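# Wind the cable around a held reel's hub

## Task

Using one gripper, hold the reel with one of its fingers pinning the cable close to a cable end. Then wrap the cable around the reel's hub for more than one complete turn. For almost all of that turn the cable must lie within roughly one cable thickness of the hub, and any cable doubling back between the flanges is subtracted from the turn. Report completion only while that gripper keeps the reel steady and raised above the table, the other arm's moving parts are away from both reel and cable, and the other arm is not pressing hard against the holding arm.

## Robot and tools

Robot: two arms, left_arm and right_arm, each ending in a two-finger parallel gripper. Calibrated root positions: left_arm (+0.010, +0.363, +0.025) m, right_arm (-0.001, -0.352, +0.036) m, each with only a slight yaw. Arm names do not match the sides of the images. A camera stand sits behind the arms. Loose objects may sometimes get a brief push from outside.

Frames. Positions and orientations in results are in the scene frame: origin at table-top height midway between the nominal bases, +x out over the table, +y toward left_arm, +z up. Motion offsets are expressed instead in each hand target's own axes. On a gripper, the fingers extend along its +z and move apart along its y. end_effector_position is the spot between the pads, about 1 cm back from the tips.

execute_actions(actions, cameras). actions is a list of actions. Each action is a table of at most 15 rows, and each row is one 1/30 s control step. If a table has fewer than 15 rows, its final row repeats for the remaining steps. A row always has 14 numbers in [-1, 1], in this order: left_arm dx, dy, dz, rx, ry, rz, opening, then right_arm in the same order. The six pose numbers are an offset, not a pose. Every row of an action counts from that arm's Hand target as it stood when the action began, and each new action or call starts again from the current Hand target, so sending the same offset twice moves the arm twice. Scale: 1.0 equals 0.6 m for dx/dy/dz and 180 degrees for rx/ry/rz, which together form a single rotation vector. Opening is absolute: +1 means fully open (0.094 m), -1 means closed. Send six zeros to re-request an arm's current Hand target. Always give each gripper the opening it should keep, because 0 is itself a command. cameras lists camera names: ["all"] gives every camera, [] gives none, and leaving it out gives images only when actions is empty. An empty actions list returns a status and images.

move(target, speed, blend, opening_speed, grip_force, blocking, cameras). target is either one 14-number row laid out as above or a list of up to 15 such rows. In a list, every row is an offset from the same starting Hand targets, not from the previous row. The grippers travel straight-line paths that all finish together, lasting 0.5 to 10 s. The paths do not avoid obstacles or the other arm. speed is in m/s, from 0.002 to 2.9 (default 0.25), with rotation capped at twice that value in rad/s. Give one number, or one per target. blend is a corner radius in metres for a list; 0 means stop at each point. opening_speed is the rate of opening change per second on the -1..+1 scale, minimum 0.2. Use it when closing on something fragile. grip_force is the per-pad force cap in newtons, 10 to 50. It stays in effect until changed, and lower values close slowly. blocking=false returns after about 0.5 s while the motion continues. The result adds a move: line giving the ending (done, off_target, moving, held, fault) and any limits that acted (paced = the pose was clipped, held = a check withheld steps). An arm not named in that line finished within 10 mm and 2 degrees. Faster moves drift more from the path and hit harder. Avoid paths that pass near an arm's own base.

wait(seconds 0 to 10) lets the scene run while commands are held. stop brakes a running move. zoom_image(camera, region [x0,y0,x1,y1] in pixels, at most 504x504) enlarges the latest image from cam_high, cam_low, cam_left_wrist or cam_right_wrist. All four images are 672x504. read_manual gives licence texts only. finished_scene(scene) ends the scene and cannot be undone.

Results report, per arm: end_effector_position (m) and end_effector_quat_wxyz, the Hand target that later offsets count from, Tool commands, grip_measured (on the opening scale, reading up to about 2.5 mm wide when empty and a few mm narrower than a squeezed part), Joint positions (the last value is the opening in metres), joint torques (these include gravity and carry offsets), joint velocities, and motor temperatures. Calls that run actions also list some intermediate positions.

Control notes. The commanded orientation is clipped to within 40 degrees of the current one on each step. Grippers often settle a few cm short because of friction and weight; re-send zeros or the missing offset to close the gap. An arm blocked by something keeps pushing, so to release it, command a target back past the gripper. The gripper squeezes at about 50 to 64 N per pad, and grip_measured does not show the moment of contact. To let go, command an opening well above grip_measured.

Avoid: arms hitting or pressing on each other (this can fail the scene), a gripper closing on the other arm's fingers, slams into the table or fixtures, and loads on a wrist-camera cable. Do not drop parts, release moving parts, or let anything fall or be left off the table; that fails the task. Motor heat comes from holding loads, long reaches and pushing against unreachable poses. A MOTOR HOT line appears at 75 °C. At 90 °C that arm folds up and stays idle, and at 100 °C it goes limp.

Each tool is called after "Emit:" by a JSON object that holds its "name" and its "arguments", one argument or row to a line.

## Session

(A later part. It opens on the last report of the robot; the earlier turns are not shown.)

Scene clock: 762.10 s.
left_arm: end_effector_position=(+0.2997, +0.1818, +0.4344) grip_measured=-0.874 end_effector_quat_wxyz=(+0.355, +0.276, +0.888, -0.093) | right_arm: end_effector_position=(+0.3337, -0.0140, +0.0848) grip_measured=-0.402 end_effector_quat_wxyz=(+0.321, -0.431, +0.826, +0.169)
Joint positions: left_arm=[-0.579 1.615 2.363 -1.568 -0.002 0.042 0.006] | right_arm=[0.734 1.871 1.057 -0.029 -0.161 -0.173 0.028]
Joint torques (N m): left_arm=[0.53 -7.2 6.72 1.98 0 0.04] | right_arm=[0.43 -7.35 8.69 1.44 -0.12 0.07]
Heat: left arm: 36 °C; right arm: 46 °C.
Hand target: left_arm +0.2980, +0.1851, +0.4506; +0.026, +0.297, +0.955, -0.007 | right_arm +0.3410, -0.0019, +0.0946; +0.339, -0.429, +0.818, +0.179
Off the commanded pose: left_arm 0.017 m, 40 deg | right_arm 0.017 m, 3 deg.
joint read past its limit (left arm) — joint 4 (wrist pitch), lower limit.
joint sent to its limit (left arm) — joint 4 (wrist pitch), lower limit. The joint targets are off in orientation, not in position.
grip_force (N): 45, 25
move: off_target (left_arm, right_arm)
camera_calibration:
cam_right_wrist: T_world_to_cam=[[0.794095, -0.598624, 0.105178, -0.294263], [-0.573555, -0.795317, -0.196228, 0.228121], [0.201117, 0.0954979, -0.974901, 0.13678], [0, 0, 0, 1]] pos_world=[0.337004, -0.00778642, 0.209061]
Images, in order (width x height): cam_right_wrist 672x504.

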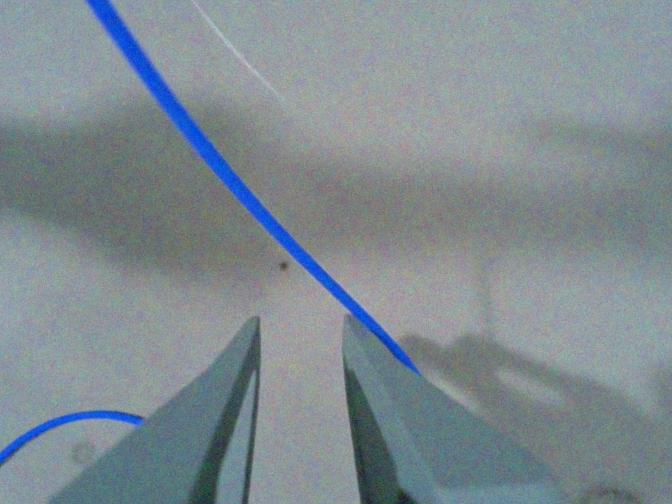

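Emit:
{"name": "move", "arguments": {
  "target": [
    [0,0,0,0,0,0,-1, 0,-0.045,-0.01,0,0,0,-0.4],
    [0,0,0,0,0,0,-1, 0,-0.045,0.042,0,0,0,-0.4]
  ],
  "speed": 0.12,
  "cameras": ["cam_right_wrist"]
}}

Scene clock: 767.43 s.
left_arm: end_effector_position=(+0.2997, +0.1818, +0.4344) grip_measured=-0.874 end_effector_quat_wxyz=(+0.355, +0.276, +0.888, -0.093) | right_arm: end_effector_position=(+0.3658, -0.0148, +0.0669) grip_measured=-0.402 end_effector_quat_wxyz=(+0.319, -0.426, +0.829, +0.171)
Joint positions: left_arm=[-0.579 1.615 2.363 -1.568 -0.002 0.042 0.006] | right_arm=[0.677 1.988 1.142 -0.006 -0.197 -0.204 0.028]
Joint torques (N m): left_arm=[0.59 -7.16 6.69 1.99 -0.02 0.05] | right_arm=[0.53 -8.61 8.83 1.41 -0.15 -0.04]
Heat: left arm: 36 °C; right arm: 47 °C.
Hand target: left_arm +0.2980, +0.1851, +0.4506; +0.026, +0.297, +0.955, -0.007 | right_arm +0.3733, -0.0026, +0.0767; +0.339, -0.429, +0.818, +0.179
Off the commanded pose: left_arm 0.017 m, 40 deg | right_arm 0.017 m, 3 deg.
joint read past its limit (left arm) — joint 4 (wrist pitch), lower limit.
joint sent to its limit (left arm) — joint 4 (wrist pitch), lower limit. The joint targets are off in orientation, not in position.
grip_force (N): 45, 25
move: off_target (left_arm, right_arm)
camera_calibration:
cam_right_wrist: T_world_to_cam=[[0.788562, -0.607252, 0.0970323, -0.315906], [-0.583283, -0.788564, -0.194802, 0.24591], [0.19481, 0.0970162, -0.976031, 0.115253], [0, 0, 0, 1]] pos_world=[0.370094, -0.00910025, 0.191047]
Images, in order (width x height): cam_right_wrist 672x504.

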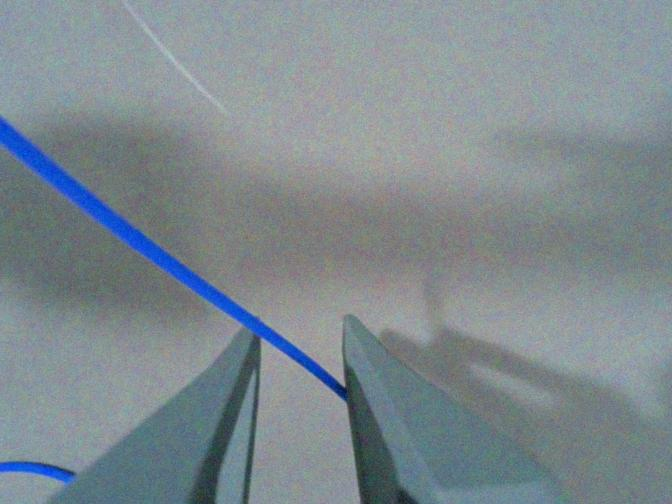

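Emit:
{"name": "move", "arguments": {
  "target": [0,0,0,0,0,0,-1, 0,0,0.008,0,0,0,-1],
  "speed": 0.1,
  "opening_speed": 0.7,
  "cameras": ["cam_right_wrist","cam_low"]
}}

Scene clock: 774.13 s.
left_arm: end_effector_position=(+0.2997, +0.1818, +0.4344) grip_measured=-0.874 end_effector_quat_wxyz=(+0.355, +0.276, +0.888, -0.093) | right_arm: end_effector_position=(+0.3686, -0.0126, +0.0660) grip_measured=-0.919 end_effector_quat_wxyz=(+0.322, -0.426, +0.828, +0.171)
Joint positions: left_arm=[-0.579 1.615 2.363 -1.568 -0.002 0.042 0.006] | right_arm=[0.677 1.999 1.152 0 -0.197 -0.204 0.004]
Joint torques (N m): left_arm=[0.58 -7.15 6.78 2 0.02 0.04] | right_arm=[0.85 -8.32 8.83 1.43 -0.17 -0.01]
Heat: left arm: 36 °C; right arm: 47 °C.
Hand target: left_arm +0.2980, +0.1851, +0.4506; +0.026, +0.297, +0.955, -0.007 | right_arm +0.3752, +0.0002, +0.0733; +0.339, -0.429, +0.818, +0.179
Off the commanded pose: left_arm 0.017 m, 40 deg | right_arm 0.016 m, 3 deg.
joint read past its limit (left arm) — joint 4 (wrist pitch), lower limit.
joint sent to its limit (left arm) — joint 4 (wrist pitch), lower limit. The joint targets are off in orientation, not in position.
grip_force (N): 45, 25
move: off_target (left_arm, right_arm)
camera_calibration:
cam_right_wrist: T_world_to_cam=[[0.788202, -0.607525, 0.0982364, -0.31657], [-0.582491, -0.78798, -0.199479, 0.249064], [0.198597, 0.100008, -0.974965, 0.112283], [0, 0, 0, 1]] pos_world=[0.3723, -0.00729606, 0.190254]
Images, in order (width x height): cam_low 672x504, cam_right_wrist 672x504.

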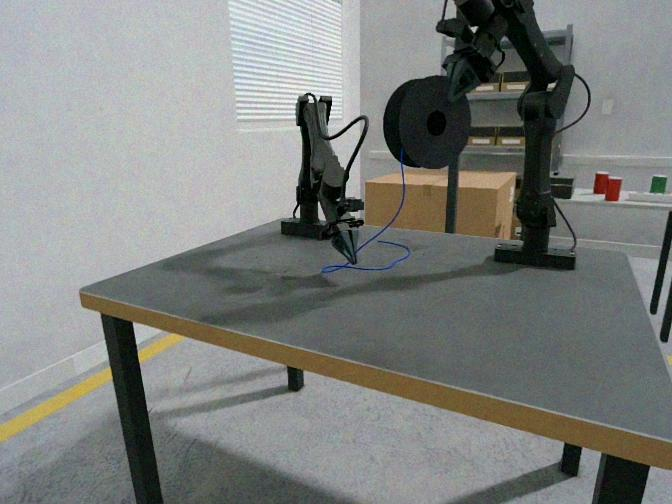

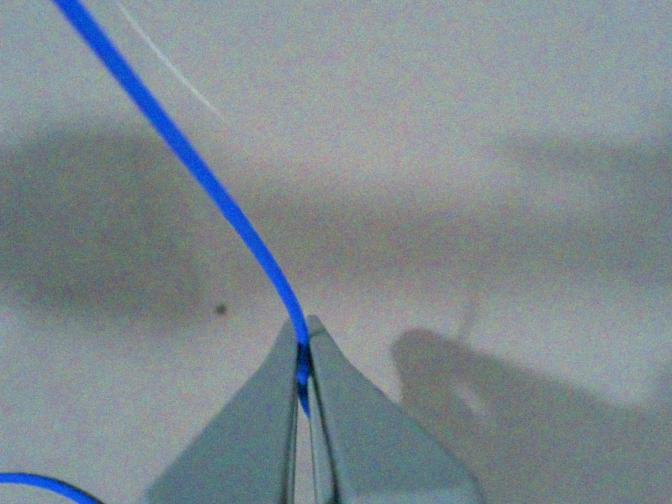

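Emit:
{"name": "move", "arguments": {
  "target": [-0.133,0,0,0,0,0,-1, -0.0589,-0.133,-0.0118,0,-0.25,0,-1],
  "speed": 0.12,
  "cameras": ["cam_left_wrist","cam_right_wrist","cam_low"]
}}

Scene clock: 797.40 s.
left_arm: end_effector_position=(+0.3609, +0.1433, +0.4468) grip_measured=-0.874 end_effector_quat_wxyz=(+0.394, +0.271, +0.872, -0.104) | right_arm: end_effector_position=(+0.4495, -0.0294, +0.0985) grip_measured=-0.919 end_effector_quat_wxyz=(+0.617, -0.329, +0.639, +0.322)
Joint positions: left_arm=[-0.579 1.912 2.751 -1.571 -0.002 0.042 0.006] | right_arm=[0.473 2.385 1.008 1.34 -0.489 -0.012 0.004]
Joint torques (N m): left_arm=[-0.32 -7.79 6.34 2.11 -0.04 -0.01] | right_arm=[-0.77 -9.17 6.08 1.87 -0.19 0.1]
Heat: left arm: 37 °C; right arm: 47 °C.
Hand target: left_arm +0.3636, +0.1400, +0.4550; +0.068, +0.296, +0.953, -0.018 | right_arm +0.4523, -0.0286, +0.1031; +0.626, -0.328, +0.626, +0.330
Off the commanded pose: left_arm 0.009 m, 45 deg; orientation clipped | right_arm 0.005 m, 2 deg.
joint read past its limit (left arm) — joint 4 (wrist pitch), lower limit.
joint sent to its limit (left arm) — joint 4 (wrist pitch), lower limit. The joint targets are off in orientation, not in position.
grip_force (N): 45, 25
move: off_target (left_arm); limits=paced
camera_calibration:
cam_left_wrist: T_world_to_cam=[[-0.579722, -0.813773, 0.041179, 0.298926], [-0.781893, 0.541368, -0.309133, 0.374581], [0.229271, -0.211409, -0.950127, 0.496766], [0, 0, 0, 1]] pos_world=[0.352283, 0.145493, 0.575476]
cam_right_wrist: T_world_to_cam=[[0.751368, -0.658511, 0.0425506, -0.373198], [-0.332646, -0.433664, -0.837426, 0.25039], [0.569907, 0.61506, -0.544892, -0.0645315], [0, 0, 0, 1]] pos_world=[0.400477, -0.0974788, 0.1904]
Images, in order (width x height): cam_low 672x504, cam_left_wrist 672x504, cam_right_wrist 672x504.

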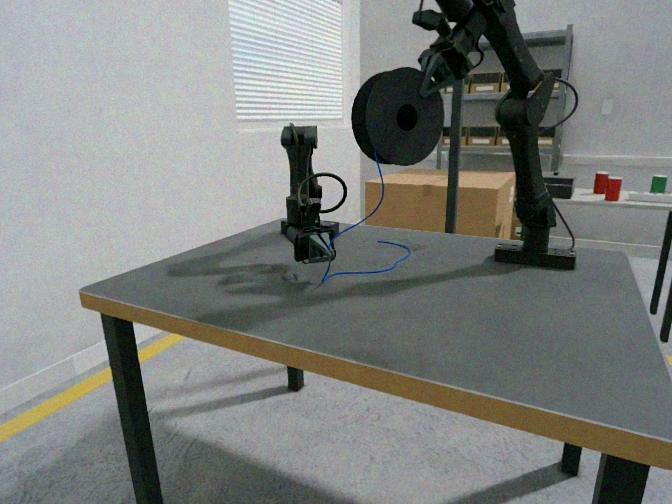

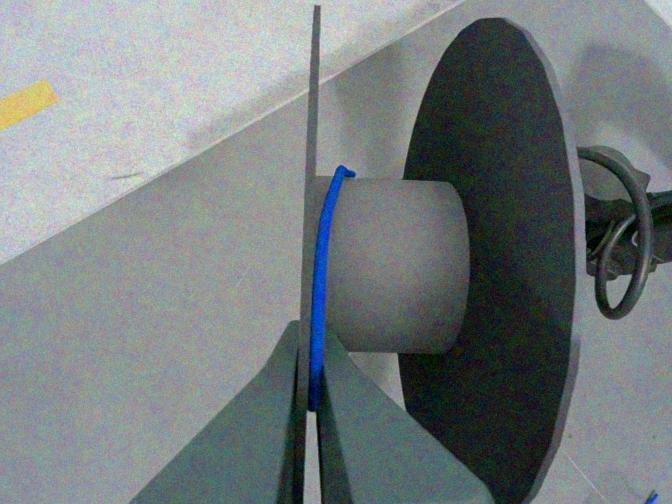

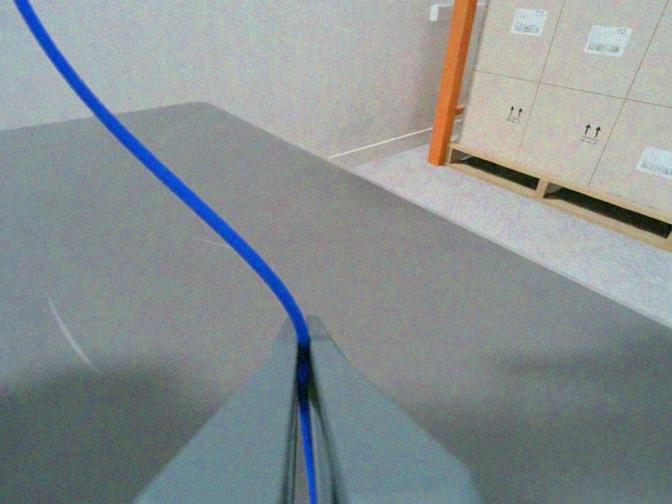

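Emit:
{"name": "move", "arguments": {
  "target": [
    [0,0,0,0,-0.222,0,-1, 0.0417,0.1183,-0.01,0,0,0,-1],
    [0.0046,0,0.033,0,-0.222,0,-1, 0.0333,0.355,-0.0133,0,0,0,-1],
    [0.0116,0,0.0825,0,-0.222,0,-1, -0.065,0.5417,-0.0233,0,0,0,-1],
    [0.0185,0,0.132,0,-0.222,0,-1, -0.23,0.6433,-0.0267,0,0,0,-1]
  ],
  "speed": 0.14,
  "blend": 0.03,
  "cameras": ["cam_left_wrist","cam_right_wrist","cam_low"]
}}

Scene clock: 858.00 s.
left_arm: end_effector_position=(+0.3642, +0.1387, +0.3591) grip_measured=-0.874 end_effector_quat_wxyz=(+0.363, +0.277, +0.883, -0.107) | right_arm: end_effector_position=(+0.1266, +0.1747, +0.2223) grip_measured=-0.919 end_effector_quat_wxyz=(+0.620, -0.342, +0.632, +0.315)
Joint positions: left_arm=[-0.572 1.601 1.906 -1.1 0.025 0.042 0.006] | right_arm=[1.508 1.964 0.994 0.932 0.535 -0.008 0.004]
Joint torques (N m): left_arm=[0.65 -10.73 5.39 2.23 0.12 -0.01] | right_arm=[0.44 -11.1 8.09 1.43 0.04 0.07]
Motor temperatures (°C): left_arm=[28 35 36 40 28 27 30] | right_arm=[27 39 43 56 29 28 28]
Heat: left arm: 40 °C; right arm: 56 °C.
Hand target: left_arm +0.3640, +0.1403, +0.3749; +0.389, +0.272, +0.872, -0.118 | right_arm +0.1254, +0.1770, +0.2418; +0.626, -0.328, +0.626, +0.330
Off the commanded pose: left_arm 0.016 m, 4 deg | right_arm 0.020 m, 2 deg.
grip_force (N): 45, 25
move: off_target (left_arm, right_arm)
camera_calibration:
cam_left_wrist: T_world_to_cam=[[-0.586788, -0.807236, 0.0636383, 0.294382], [-0.792454, 0.556332, -0.250024, 0.333081], [0.166425, -0.197142, -0.966146, 0.438461], [0, 0, 0, 1]] pos_world=[0.363721, 0.138771, 0.488161]
cam_right_wrist: T_world_to_cam=[[0.75759, -0.648509, 0.0741177, -0.0110191], [-0.304913, -0.452007, -0.838283, 0.335], [0.577136, 0.612475, -0.540175, 0.0598102], [0, 0, 0, 1]] pos_world=[0.0759752, 0.107644, 0.313949]
Images, in order (width x height): cam_low 672x504, cam_left_wrist 672x504, cam_right_wrist 672x504.

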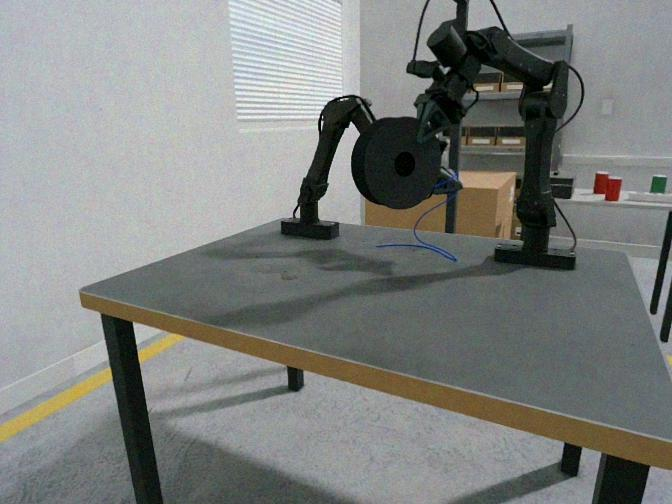

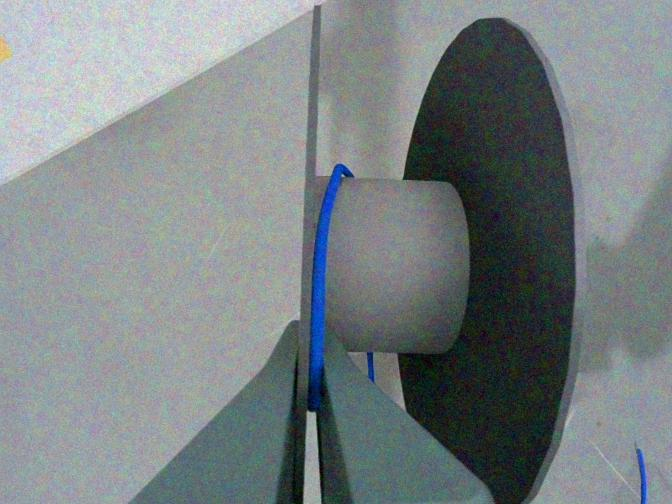

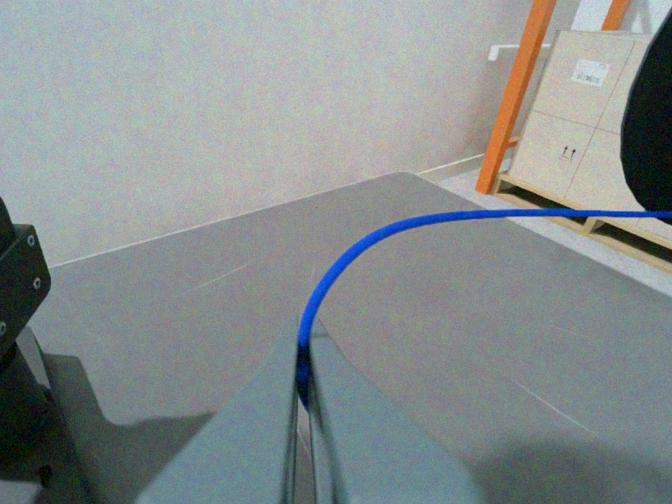

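Emit:
{"name": "move", "arguments": {
  "target": [
    [0.0248,0,0.0223,0,0,0,-1, -0.1967,-0.0083,-0.0083,0,0,0,-1],
    [0.0619,0,0.0558,0,0,0,-1, -0.315,-0.1283,-0.0083,0,0,0,-1],
    [0.0991,0,0.0892,0,0,0,-1, -0.3467,-0.30,-0.0083,0,0,0,-1],
    [0.1238,0,0.1115,0,0,0,-1, -0.305,-0.475,-0.005,0,0,0,-1]
  ],
  "speed": 0.14,
  "blend": 0.03,
  "cameras": ["cam_left_wrist","cam_right_wrist","cam_low"]
}}

Scene clock: 871.40 s.
left_arm: end_effector_position=(+0.3655, +0.1347, +0.2715) grip_measured=-0.874 end_effector_quat_wxyz=(+0.382, +0.277, +0.874, -0.119) | right_arm: end_effector_position=(+0.3554, +0.0140, +0.4090) grip_measured=-0.919 end_effector_quat_wxyz=(+0.603, -0.336, +0.646, +0.324)
Joint positions: left_arm=[-0.572 1.453 1.358 -0.653 0.04 0.042 0.006] | right_arm=[0.709 1.544 1.326 0.153 -0.269 -0.004 0.004]
Joint torques (N m): left_arm=[0.77 -9.18 5.64 2.01 -0.03 -0.02] | right_arm=[-0.57 -6.5 7.56 2.13 0 0.05]
Heat: left arm: 41 °C; right arm: 54 °C.
Hand target: left_arm +0.3642, +0.1407, +0.2750; +0.389, +0.272, +0.872, -0.118 | right_arm +0.3585, +0.0125, +0.4244; +0.626, -0.328, +0.626, +0.329
Off the commanded pose: left_arm 0.007 m, 1 deg | right_arm 0.016 m, 4 deg.
grip_force (N): 45, 25
move: off_target (right_arm)
camera_calibration:
cam_left_wrist: T_world_to_cam=[[-0.597907, -0.798465, 0.0704355, 0.298473], [-0.776988, 0.555739, -0.295708, 0.321317], [0.196969, -0.231533, -0.952678, 0.342522], [0, 0, 0, 1]] pos_world=[0.360652, 0.139057, 0.400306]
cam_right_wrist: T_world_to_cam=[[0.763148, -0.645098, 0.0381301, -0.289728], [-0.343718, -0.455167, -0.82139, 0.495649], [0.547232, 0.613736, -0.569091, 0.14949], [0, 0, 0, 1]] pos_world=[0.309663, -0.0530469, 0.503242]
Images, in order (width x height): cam_low 672x504, cam_left_wrist 672x504, cam_right_wrist 672x504.

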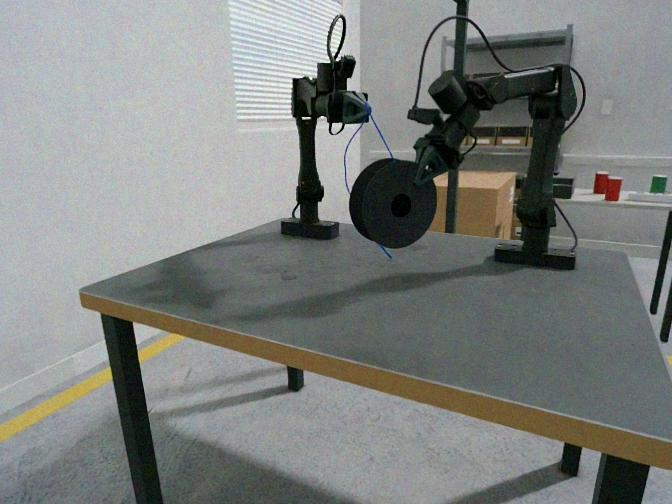

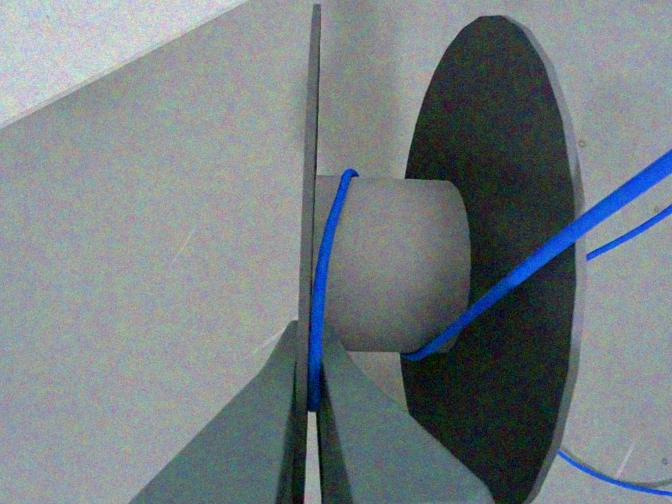

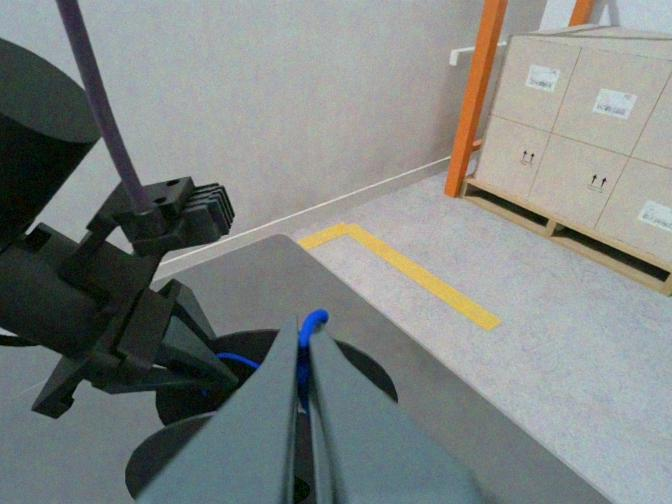

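Emit:
{"name": "move", "arguments": {
  "target": [
    [0,0,0,0,0,0,-1, 0.0625,-0.1567,0,0,0,0,-1],
    [0,0,0,0,0,0,-1, 0.2008,-0.2183,0.0083,0,0,0,-1],
    [0,0,0,0,0,0,-1, 0.3308,-0.2067,0.0117,0,0,0,-1],
    [0,0,0,0,0,0,-1, 0.4142,-0.1583,0.015,0,0,0,-1]
  ],
  "speed": 0.14,
  "blend": 0.02,
  "cameras": ["cam_left_wrist","cam_right_wrist","cam_low"]
}}

Scene clock: 885.40 s.
left_arm: end_effector_position=(+0.3632, +0.1373, +0.2660) grip_measured=-0.874 end_effector_quat_wxyz=(+0.373, +0.277, +0.878, -0.117) | right_arm: end_effector_position=(+0.4440, -0.0342, +0.1808) grip_measured=-0.919 end_effector_quat_wxyz=(+0.627, -0.328, +0.626, +0.327)
Joint positions: left_arm=[-0.569 1.453 1.352 -0.667 0.041 0.042 0.006] | right_arm=[0.465 2.118 0.964 1.156 -0.504 -0.002 0.004]
Joint torques (N m): left_arm=[0.58 -9.2 6.02 2.12 -0.04 0] | right_arm=[0.36 -8.8 4.75 1.71 -0.02 0.05]
Motor temperatures (°C): left_arm=[28 37 35 41 28 27 30] | right_arm=[27 39 43 57 29 28 28]
Heat: left arm: 41 °C; right arm: 57 °C.
Hand target: left_arm +0.3643, +0.1408, +0.2750; +0.389, +0.272, +0.872, -0.118 | right_arm +0.4417, -0.0335, +0.1756; +0.626, -0.328, +0.626, +0.330
Off the commanded pose: left_arm 0.010 m, 2 deg | right_arm 0.006 m, 0 deg.
grip_force (N): 45, 25
move: done
camera_calibration:
cam_left_wrist: T_world_to_cam=[[-0.595049, -0.800339, 0.0733153, 0.29806], [-0.783324, 0.557146, -0.275667, 0.313193], [0.17978, -0.221465, -0.958453, 0.344877], [0, 0, 0, 1]] pos_world=[0.36069, 0.140433, 0.395033]
cam_right_wrist: T_world_to_cam=[[0.755111, -0.653919, 0.0468777, -0.378042], [-0.307273, -0.416172, -0.855795, 0.308083], [0.579129, 0.631816, -0.515187, -0.0225304], [0, 0, 0, 1]] pos_world=[0.393177, -0.104759, 0.26977]
Images, in order (width x height): cam_low 672x504, cam_left_wrist 672x504, cam_right_wrist 672x504.

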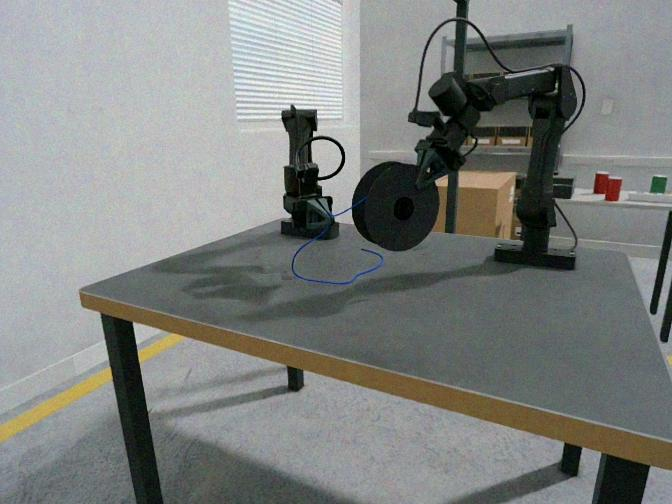

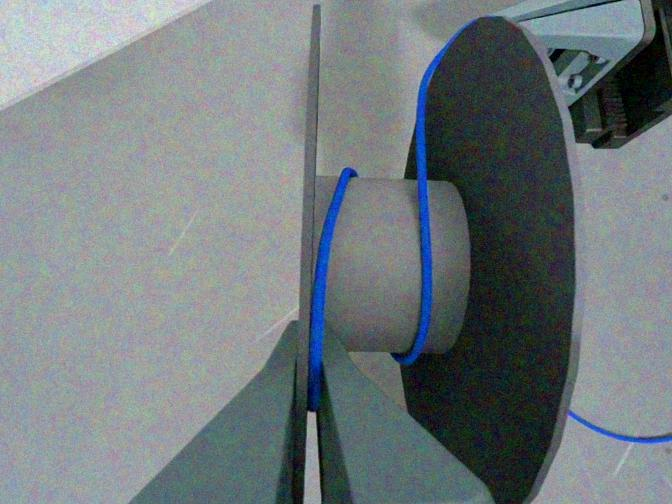

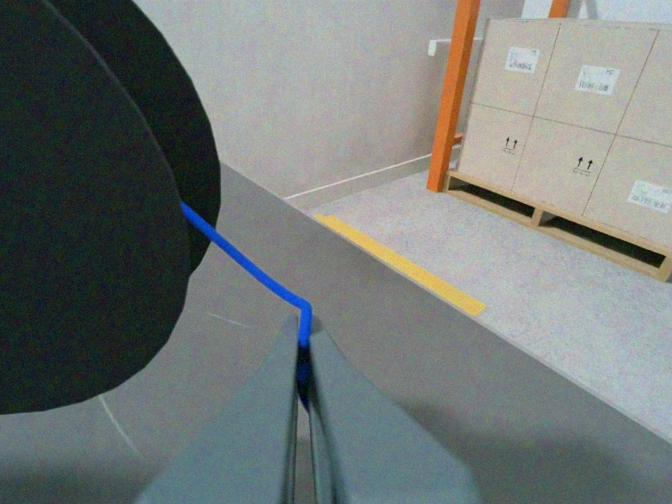

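Emit:
{"name": "move", "arguments": {
  "target": [
    [0,0,0,0,0,0,-1, 0.1067,0.0767,-0.002,0,0,0,-1],
    [0,0,0,0,0,0,-1, 0.1067,0.0767,-0.002,0,0,0,-0.86]
  ],
  "speed": 0.14,
  "opening_speed": 0.3,
  "cameras": ["cam_left_wrist","cam_right_wrist"]
}}

Scene clock: 904.73 s.
left_arm: end_effector_position=(+0.3611, +0.1387, +0.2634) grip_measured=-0.874 end_effector_quat_wxyz=(+0.366, +0.278, +0.881, -0.115) | right_arm: end_effector_position=(+0.4064, -0.0078, +0.1105) grip_measured=-0.862 end_effector_quat_wxyz=(+0.616, -0.329, +0.637, +0.326)
Joint positions: left_arm=[-0.569 1.453 1.352 -0.682 0.041 0.042 0.006] | right_arm=[0.576 2.303 0.88 1.393 -0.394 -0.002 0.006]
Joint torques (N m): left_arm=[0.59 -9.25 6.12 2.23 -0.03 -0.01] | right_arm=[0.17 -8.53 3.32 2.03 -0.03 0.04]
Motor temperatures (°C): left_arm=[28 36 36 41 28 27 30] | right_arm=[27 40 43 57 29 28 28]
Heat: left arm: 41 °C; right arm: 57 °C.
Hand target: left_arm +0.3642, +0.1408, +0.2749; +0.389, +0.272, +0.872, -0.118 | right_arm +0.4031, -0.0082, +0.1118; +0.626, -0.328, +0.626, +0.330
Off the commanded pose: left_arm 0.012 m, 3 deg | right_arm 0.004 m, 2 deg.
grip_force (N): 45, 25
move: off_target (left_arm)
camera_calibration:
cam_left_wrist: T_world_to_cam=[[-0.593885, -0.801158, 0.0737964, 0.297721], [-0.78672, 0.559073, -0.261742, 0.307305], [0.168439, -0.213502, -0.962312, 0.347067], [0, 0, 0, 1]] pos_world=[0.360116, 0.140815, 0.392451]
cam_right_wrist: T_world_to_cam=[[0.756983, -0.652347, 0.0376858, -0.328867], [-0.32947, -0.430851, -0.840129, 0.25444], [0.564292, 0.623547, -0.541076, -0.0448254], [0, 0, 0, 1]] pos_world=[0.358072, -0.0769589, 0.201903]
Images, in order (width x height): cam_left_wrist 672x504, cam_right_wrist 672x504.

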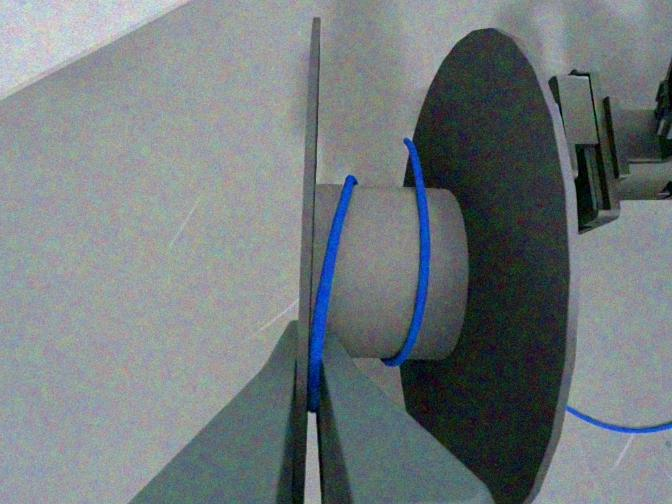

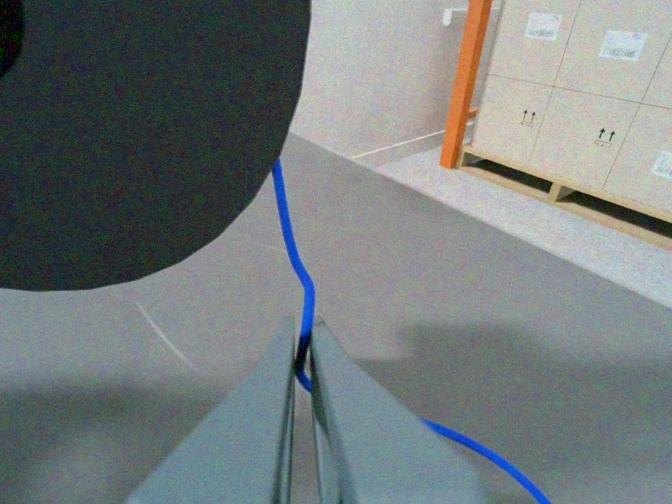

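Emit:
{"name": "move", "arguments": {
  "target": [-0.2105,0,-0.1895,0,0,0,-1, 0.07,0,-0.02,0,0,0,-0.86],
  "speed": 0.09,
  "cameras": ["cam_left_wrist","cam_right_wrist","cam_low"]
}}

Scene clock: 916.17 s.
left_arm: end_effector_position=(+0.3592, +0.1404, +0.4382) grip_measured=-0.874 end_effector_quat_wxyz=(+0.376, +0.276, +0.877, -0.116) | right_arm: end_effector_position=(+0.3965, -0.0148, +0.0512) grip_measured=-0.862 end_effector_quat_wxyz=(+0.581, -0.332, +0.670, +0.322)
Joint positions: left_arm=[-0.569 1.905 2.712 -1.569 0.038 0.042 0.006] | right_arm=[0.574 2.435 0.868 1.438 -0.394 -0.003 0.006]
Joint torques (N m): left_arm=[0.35 -7.75 6.52 2.09 -0.01 -0.03] | right_arm=[-1.09 -8.39 2.44 2.79 -0.18 -0.08]
Motor temperatures (°C): left_arm=[28 36 36 42 28 27 30] | right_arm=[27 41 42 57 29 28 28]
Heat: left arm: 42 °C; right arm: 57 °C.
Hand target: left_arm +0.3638, +0.1400, +0.4450; +0.389, +0.272, +0.872, -0.118 | right_arm +0.3963, -0.0181, +0.0697; +0.626, -0.328, +0.626, +0.330
Off the commanded pose: left_arm 0.008 m, 2 deg | right_arm 0.019 m, 7 deg.
joint read past its limit (left arm) — joint 4 (wrist pitch), lower limit.
joint sent to its limit (left arm) — joint 4 (wrist pitch), lower limit. The joint targets still meet the commanded pose.
joint sent to its limit (right arm) — joint 4 (wrist pitch), upper limit. The joint targets still meet the commanded pose.
grip_force (N): 45, 25
move: off_target (right_arm)
camera_calibration:
cam_left_wrist: T_world_to_cam=[[-0.594035, -0.80136, 0.0703164, 0.286581], [-0.782313, 0.555126, -0.282527, 0.358713], [0.187371, -0.22284, -0.956679, 0.508037], [0, 0, 0, 1]] pos_world=[0.355674, 0.143734, 0.567223]
cam_right_wrist: T_world_to_cam=[[0.75831, -0.651807, 0.0106153, -0.322857], [-0.396591, -0.474194, -0.786038, 0.221556], [0.517379, 0.591851, -0.618087, -0.0449483], [0, 0, 0, 1]] pos_world=[0.355948, -0.0787772, 0.149797]
Images, in order (width x height): cam_low 672x504, cam_left_wrist 672x504, cam_right_wrist 672x504.

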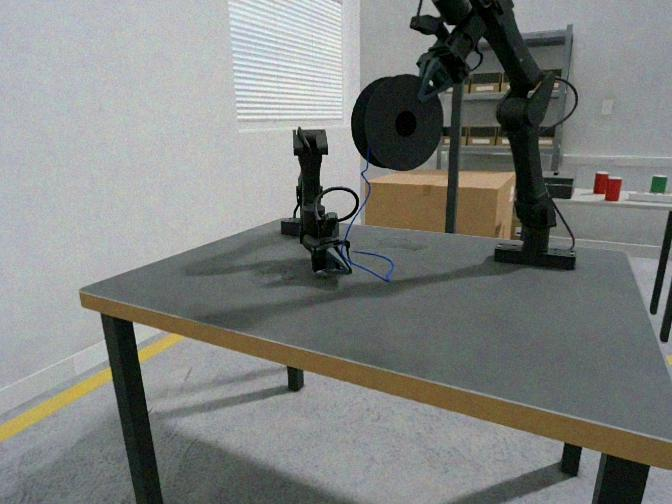

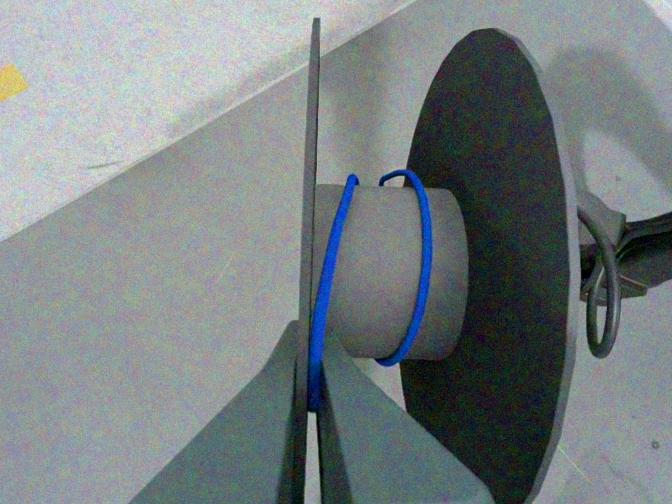

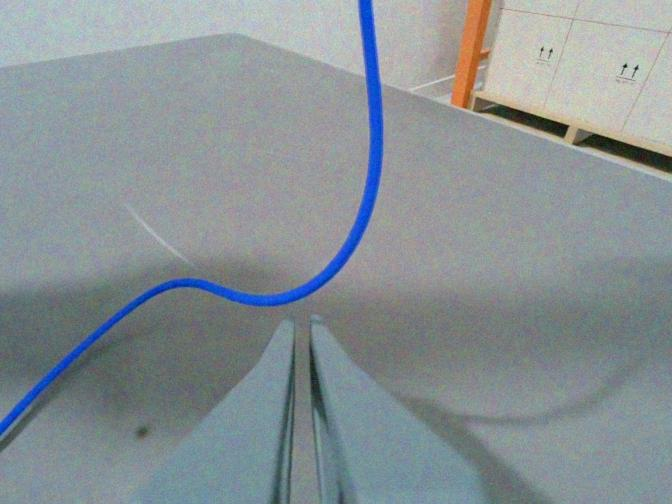

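Emit:
{"name": "move", "arguments": {
  "target": [
    [0,0,0,0,0,0,-1, 0,0,-0.075,0,0,0,-0.4],
    [0,0,0,0,0,0,-1, -0.07,-0.029,-0.075,0,0,0,-0.4],
    [0,0,0,0,0,0,-1, -0.07,-0.029,-0.01,0,0,0,-0.4]
  ],
  "speed": 0.14,
  "blend": 0.015,
  "cameras": ["cam_right_wrist"]
}}

Scene clock: 928.93 s.
left_arm: end_effector_position=(+0.3591, +0.1404, +0.4382) grip_measured=-0.874 end_effector_quat_wxyz=(+0.376, +0.276, +0.877, -0.116) | right_arm: end_effector_position=(+0.4058, -0.0358, +0.1035) grip_measured=-0.402 end_effector_quat_wxyz=(+0.613, -0.332, +0.640, +0.324)
Joint positions: left_arm=[-0.569 1.905 2.712 -1.569 0.038 0.042 0.006] | right_arm=[0.509 2.296 0.817 1.435 -0.461 -0.012 0.028]
Joint torques (N m): left_arm=[0.34 -7.75 6.48 2.07 -0.03 -0.03] | right_arm=[0.14 -8.34 5.24 1.99 0 0.13]
Motor temperatures (°C): left_arm=[28 37 36 42 28 27 30] | right_arm=[27 40 42 60 29 28 28]
Heat: left arm: 42 °C; right arm: 60 °C.
Hand target: left_arm +0.3638, +0.1400, +0.4449; +0.389, +0.272, +0.872, -0.118 | right_arm +0.4072, -0.0329, +0.1117; +0.626, -0.328, +0.626, +0.330
Off the commanded pose: left_arm 0.008 m, 2 deg | right_arm 0.009 m, 2 deg.
joint read past its limit (left arm) — joint 4 (wrist pitch), lower limit.
joint sent to its limit (left arm) — joint 4 (wrist pitch), lower limit. The joint targets still meet the commanded pose.
grip_force (N): 45, 25
move: done
camera_calibration:
cam_right_wrist: T_world_to_cam=[[0.757135, -0.651975, 0.0409235, -0.346768], [-0.333926, -0.440107, -0.833546, 0.237188], [0.561463, 0.617442, -0.550932, -0.0288847], [0, 0, 0, 1]] pos_world=[0.357971, -0.103861, 0.195985]
Images, in order (width x height): cam_right_wrist 672x504.

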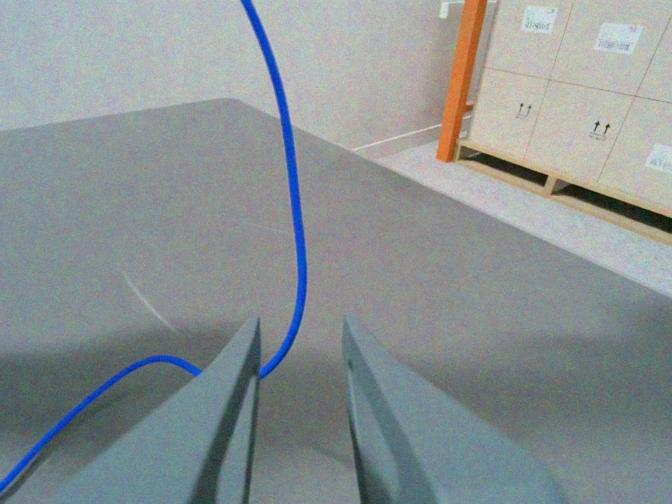

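Emit:
{"name": "move", "arguments": {
  "target": [
    [0,0,0,0,0,0,-1, 0,0.01,0.048,0,0,0,-0.4],
    [0,0,0,0,0,0,-1, 0,0.01,0.048,0,0,0,-1]
  ],
  "speed": 0.12,
  "opening_speed": 0.7,
  "cameras": ["cam_right_wrist"]
}}

Scene clock: 936.10 s.
left_arm: end_effector_position=(+0.3591, +0.1404, +0.4382) grip_measured=-0.874 end_effector_quat_wxyz=(+0.376, +0.276, +0.877, -0.116) | right_arm: end_effector_position=(+0.4170, -0.0093, +0.1120) grip_measured=-0.919 end_effector_quat_wxyz=(+0.624, -0.332, +0.630, +0.324)
Joint positions: left_arm=[-0.569 1.905 2.712 -1.569 0.038 0.042 0.006] | right_arm=[0.557 2.326 0.919 1.393 -0.412 -0.012 0.004]
Joint torques (N m): left_arm=[0.34 -7.76 6.5 2.07 -0.03 -0.02] | right_arm=[0.21 -8.53 5.86 1.73 -0.06 0.18]
Motor temperatures (°C): left_arm=[28 37 36 41 28 27 30] | right_arm=[27 40 42 59 29 28 28]
Heat: left arm: 41 °C; right arm: 59 °C.
Hand target: left_arm +0.3638, +0.1400, +0.4449; +0.389, +0.272, +0.872, -0.118 | right_arm +0.4186, -0.0058, +0.1118; +0.626, -0.328, +0.626, +0.330
Off the commanded pose: left_arm 0.008 m, 2 deg | right_arm 0.004 m, 1 deg.
joint read past its limit (left arm) — joint 4 (wrist pitch), lower limit.
joint sent to its limit (left arm) — joint 4 (wrist pitch), lower limit. The joint targets still meet the commanded pose.
grip_force (N): 45, 25
move: done
camera_calibration:
cam_right_wrist: T_world_to_cam=[[0.755392, -0.653211, 0.0519534, -0.338788], [-0.311433, -0.427645, -0.848604, 0.251988], [0.576535, 0.624849, -0.526471, -0.055819], [0, 0, 0, 1]] pos_world=[0.366576, -0.0786603, 0.202052]
Images, in order (width x height): cam_right_wrist 672x504.

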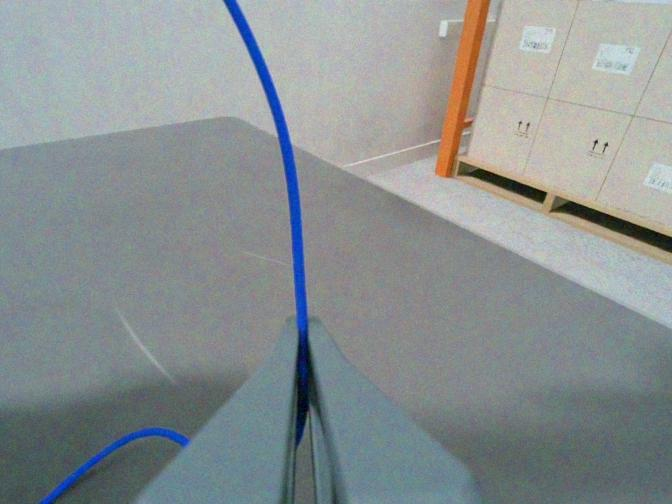

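Emit:
{"name": "move", "arguments": {
  "target": [
    [0,0,0,0,0,0,-1, 0.0117,0.0725,-0.0067,0,0,0,-1],
    [0.0248,0,0.0223,0,0,0,-1, 0.0033,0.2642,-0.0133,0,0,0,-1],
    [0.0619,0,0.0558,0,0,0,-1, -0.07,0.4292,-0.0233,0,0,0,-1],
    [0.0991,0,0.0892,0,0,0,-1, -0.205,0.5158,-0.0267,0,0,0,-1],
    [0.1238,0,0.1115,0,0,0,-1, -0.3567,0.5025,-0.0267,0,0,0,-1],
    [0.161,0,0.145,0,0,0,-1, -0.4467,0.4042,-0.0267,0,0,0,-1],
    [0.1981,0,0.1784,0,0,0,-1, -0.4633,0.2642,-0.0233,0,0,0,-1],
    [0.2229,0,0.2007,0,0,0,-1, -0.42,0.1292,-0.0217,0,0,0,-1]
  ],
  "speed": 0.13,
  "blend": 0.03,
  "cameras": ["cam_left_wrist","cam_right_wrist","cam_low"]
}}

Scene clock: 957.13 s.
left_arm: end_effector_position=(+0.3663, +0.1344, +0.2632) grip_measured=-0.874 end_effector_quat_wxyz=(+0.384, +0.277, +0.872, -0.122) | right_arm: end_effector_position=(+0.3441, +0.0298, +0.3520) grip_measured=-0.920 end_effector_quat_wxyz=(+0.605, -0.339, +0.644, +0.324)
Joint positions: left_arm=[-0.569 1.448 1.315 -0.609 0.046 0.042 0.006] | right_arm=[0.765 1.572 1.124 0.388 -0.217 -0.006 0.004]
Joint torques (N m): left_arm=[0.54 -9.09 5.52 1.99 -0.08 -0.01] | right_arm=[-0.9 -6.9 6.72 2.22 -0.01 0.04]
Motor temperatures (°C): left_arm=[28 37 36 42 28 27 30] | right_arm=[27 41 43 58 29 28 28]
Heat: left arm: 42 °C; right arm: 58 °C.
Hand target: left_arm +0.3643, +0.1408, +0.2650; +0.389, +0.272, +0.872, -0.118 | right_arm +0.3475, +0.0270, +0.3639; +0.626, -0.328, +0.626, +0.330
Off the commanded pose: left_arm 0.007 m, 1 deg | right_arm 0.013 m, 3 deg.
grip_force (N): 45, 25
move: off_target (right_arm); blend cut to 0.0221 m at target 1
camera_calibration:
cam_left_wrist: T_world_to_cam=[[-0.599478, -0.796989, 0.0737213, 0.298798], [-0.77504, 0.555025, -0.302092, 0.320645], [0.199847, -0.238234, -0.950424, 0.333706], [0, 0, 0, 1]] pos_world=[0.360946, 0.139673, 0.391998]
cam_right_wrist: T_world_to_cam=[[0.765218, -0.642308, 0.0433886, -0.271403], [-0.336913, -0.456991, -0.823194, 0.450385], [0.548572, 0.615305, -0.5661, 0.112038], [0, 0, 0, 1]] pos_world=[0.297962, -0.0374393, 0.445955]
Images, in order (width x height): cam_low 672x504, cam_left_wrist 672x504, cam_right_wrist 672x504.

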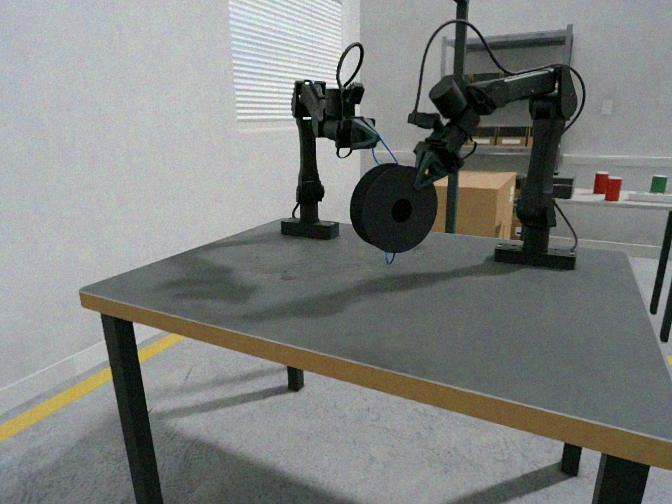

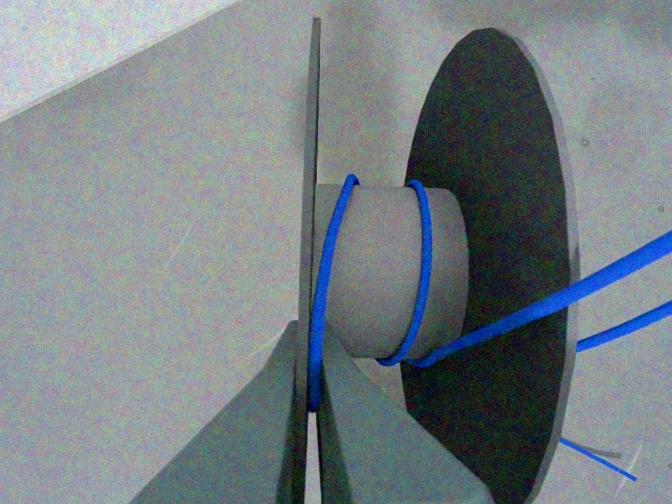

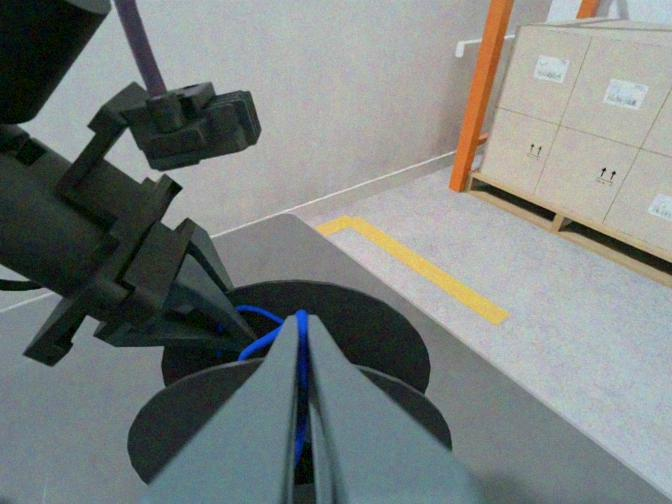

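Emit:
{"name": "move", "arguments": {
  "target": [
    [0,0,0,0,0,0,-1, 0.0308,-0.125,-0.0067,0,0,0,-1],
    [0,0,0,0,0,0,-1, 0.1275,-0.18,0,0,0,0,-1],
    [0,0,0,0,0,0,-1, 0.2242,-0.1767,0.0067,0,0,0,-1]
  ],
  "speed": 0.12,
  "blend": 0.02,
  "cameras": ["cam_left_wrist","cam_right_wrist"]
}}

Scene clock: 971.40 s.
left_arm: end_effector_position=(+0.3637, +0.1330, +0.2596) grip_measured=-0.874 end_effector_quat_wxyz=(+0.379, +0.281, +0.873, -0.127) | right_arm: end_effector_position=(+0.4270, -0.0177, +0.2381) grip_measured=-0.920 end_effector_quat_wxyz=(+0.622, -0.345, +0.614, +0.343)
Joint positions: left_arm=[-0.569 1.448 1.307 -0.61 0.06 0.045 0.006] | right_arm=[0.502 1.948 0.998 0.96 -0.519 -0.003 0.004]
Joint torques (N m): left_arm=[0.61 -9.14 6.11 1.99 -0.22 -0.03] | right_arm=[-1.81 -7.99 5.15 1.67 0.28 0.05]
Motor temperatures (°C): left_arm=[28 37 36 42 28 27 30] | right_arm=[27 39 42 61 29 28 28]
Heat: left arm: 42 °C; right arm: 61 °C.
Hand target: left_arm +0.3642, +0.1408, +0.2649; +0.389, +0.272, +0.872, -0.118 | right_arm +0.4370, -0.0296, +0.2291; +0.626, -0.328, +0.626, +0.330
Off the commanded pose: left_arm 0.010 m, 2 deg | right_arm 0.018 m, 3 deg.
grip_force (N): 45, 25
move: off_target (right_arm)
camera_calibration:
cam_left_wrist: T_world_to_cam=[[-0.608273, -0.789468, 0.0821252, 0.296479], [-0.771655, 0.563952, -0.29412, 0.313858], [0.185883, -0.242277, -0.952234, 0.336523], [0, 0, 0, 1]] pos_world=[0.359976, 0.138592, 0.388412]
cam_right_wrist: T_world_to_cam=[[0.787767, -0.613796, 0.0517564, -0.371517], [-0.277658, -0.428844, -0.85965, 0.346768], [0.549845, 0.662833, -0.508254, 0.0178315], [0, 0, 0, 1]] pos_world=[0.379147, -0.0911454, 0.326391]
Images, in order (width x height): cam_left_wrist 672x504, cam_right_wrist 672x504.

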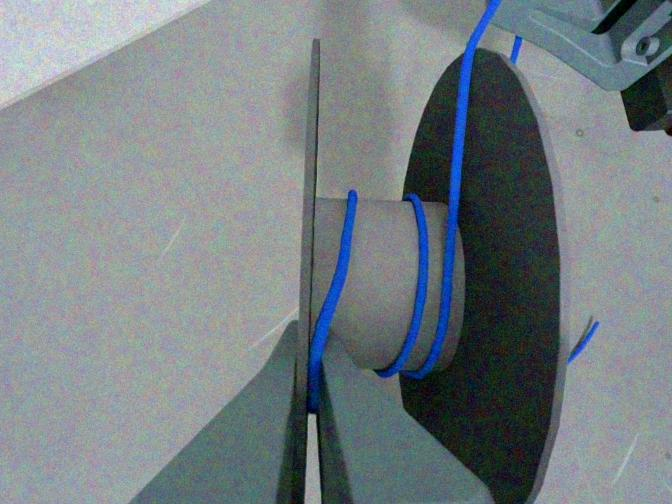

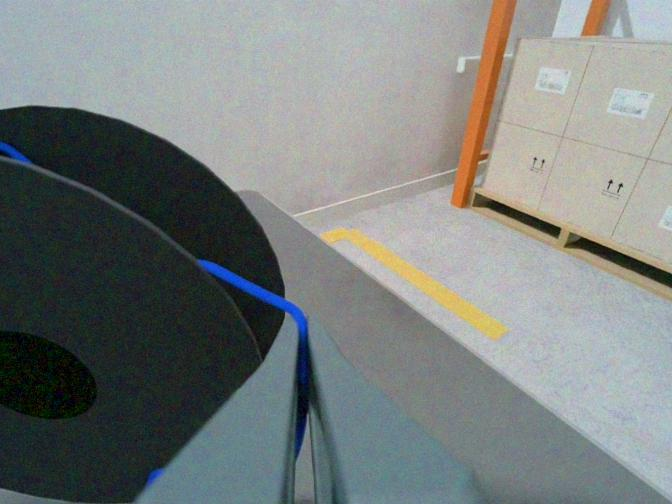

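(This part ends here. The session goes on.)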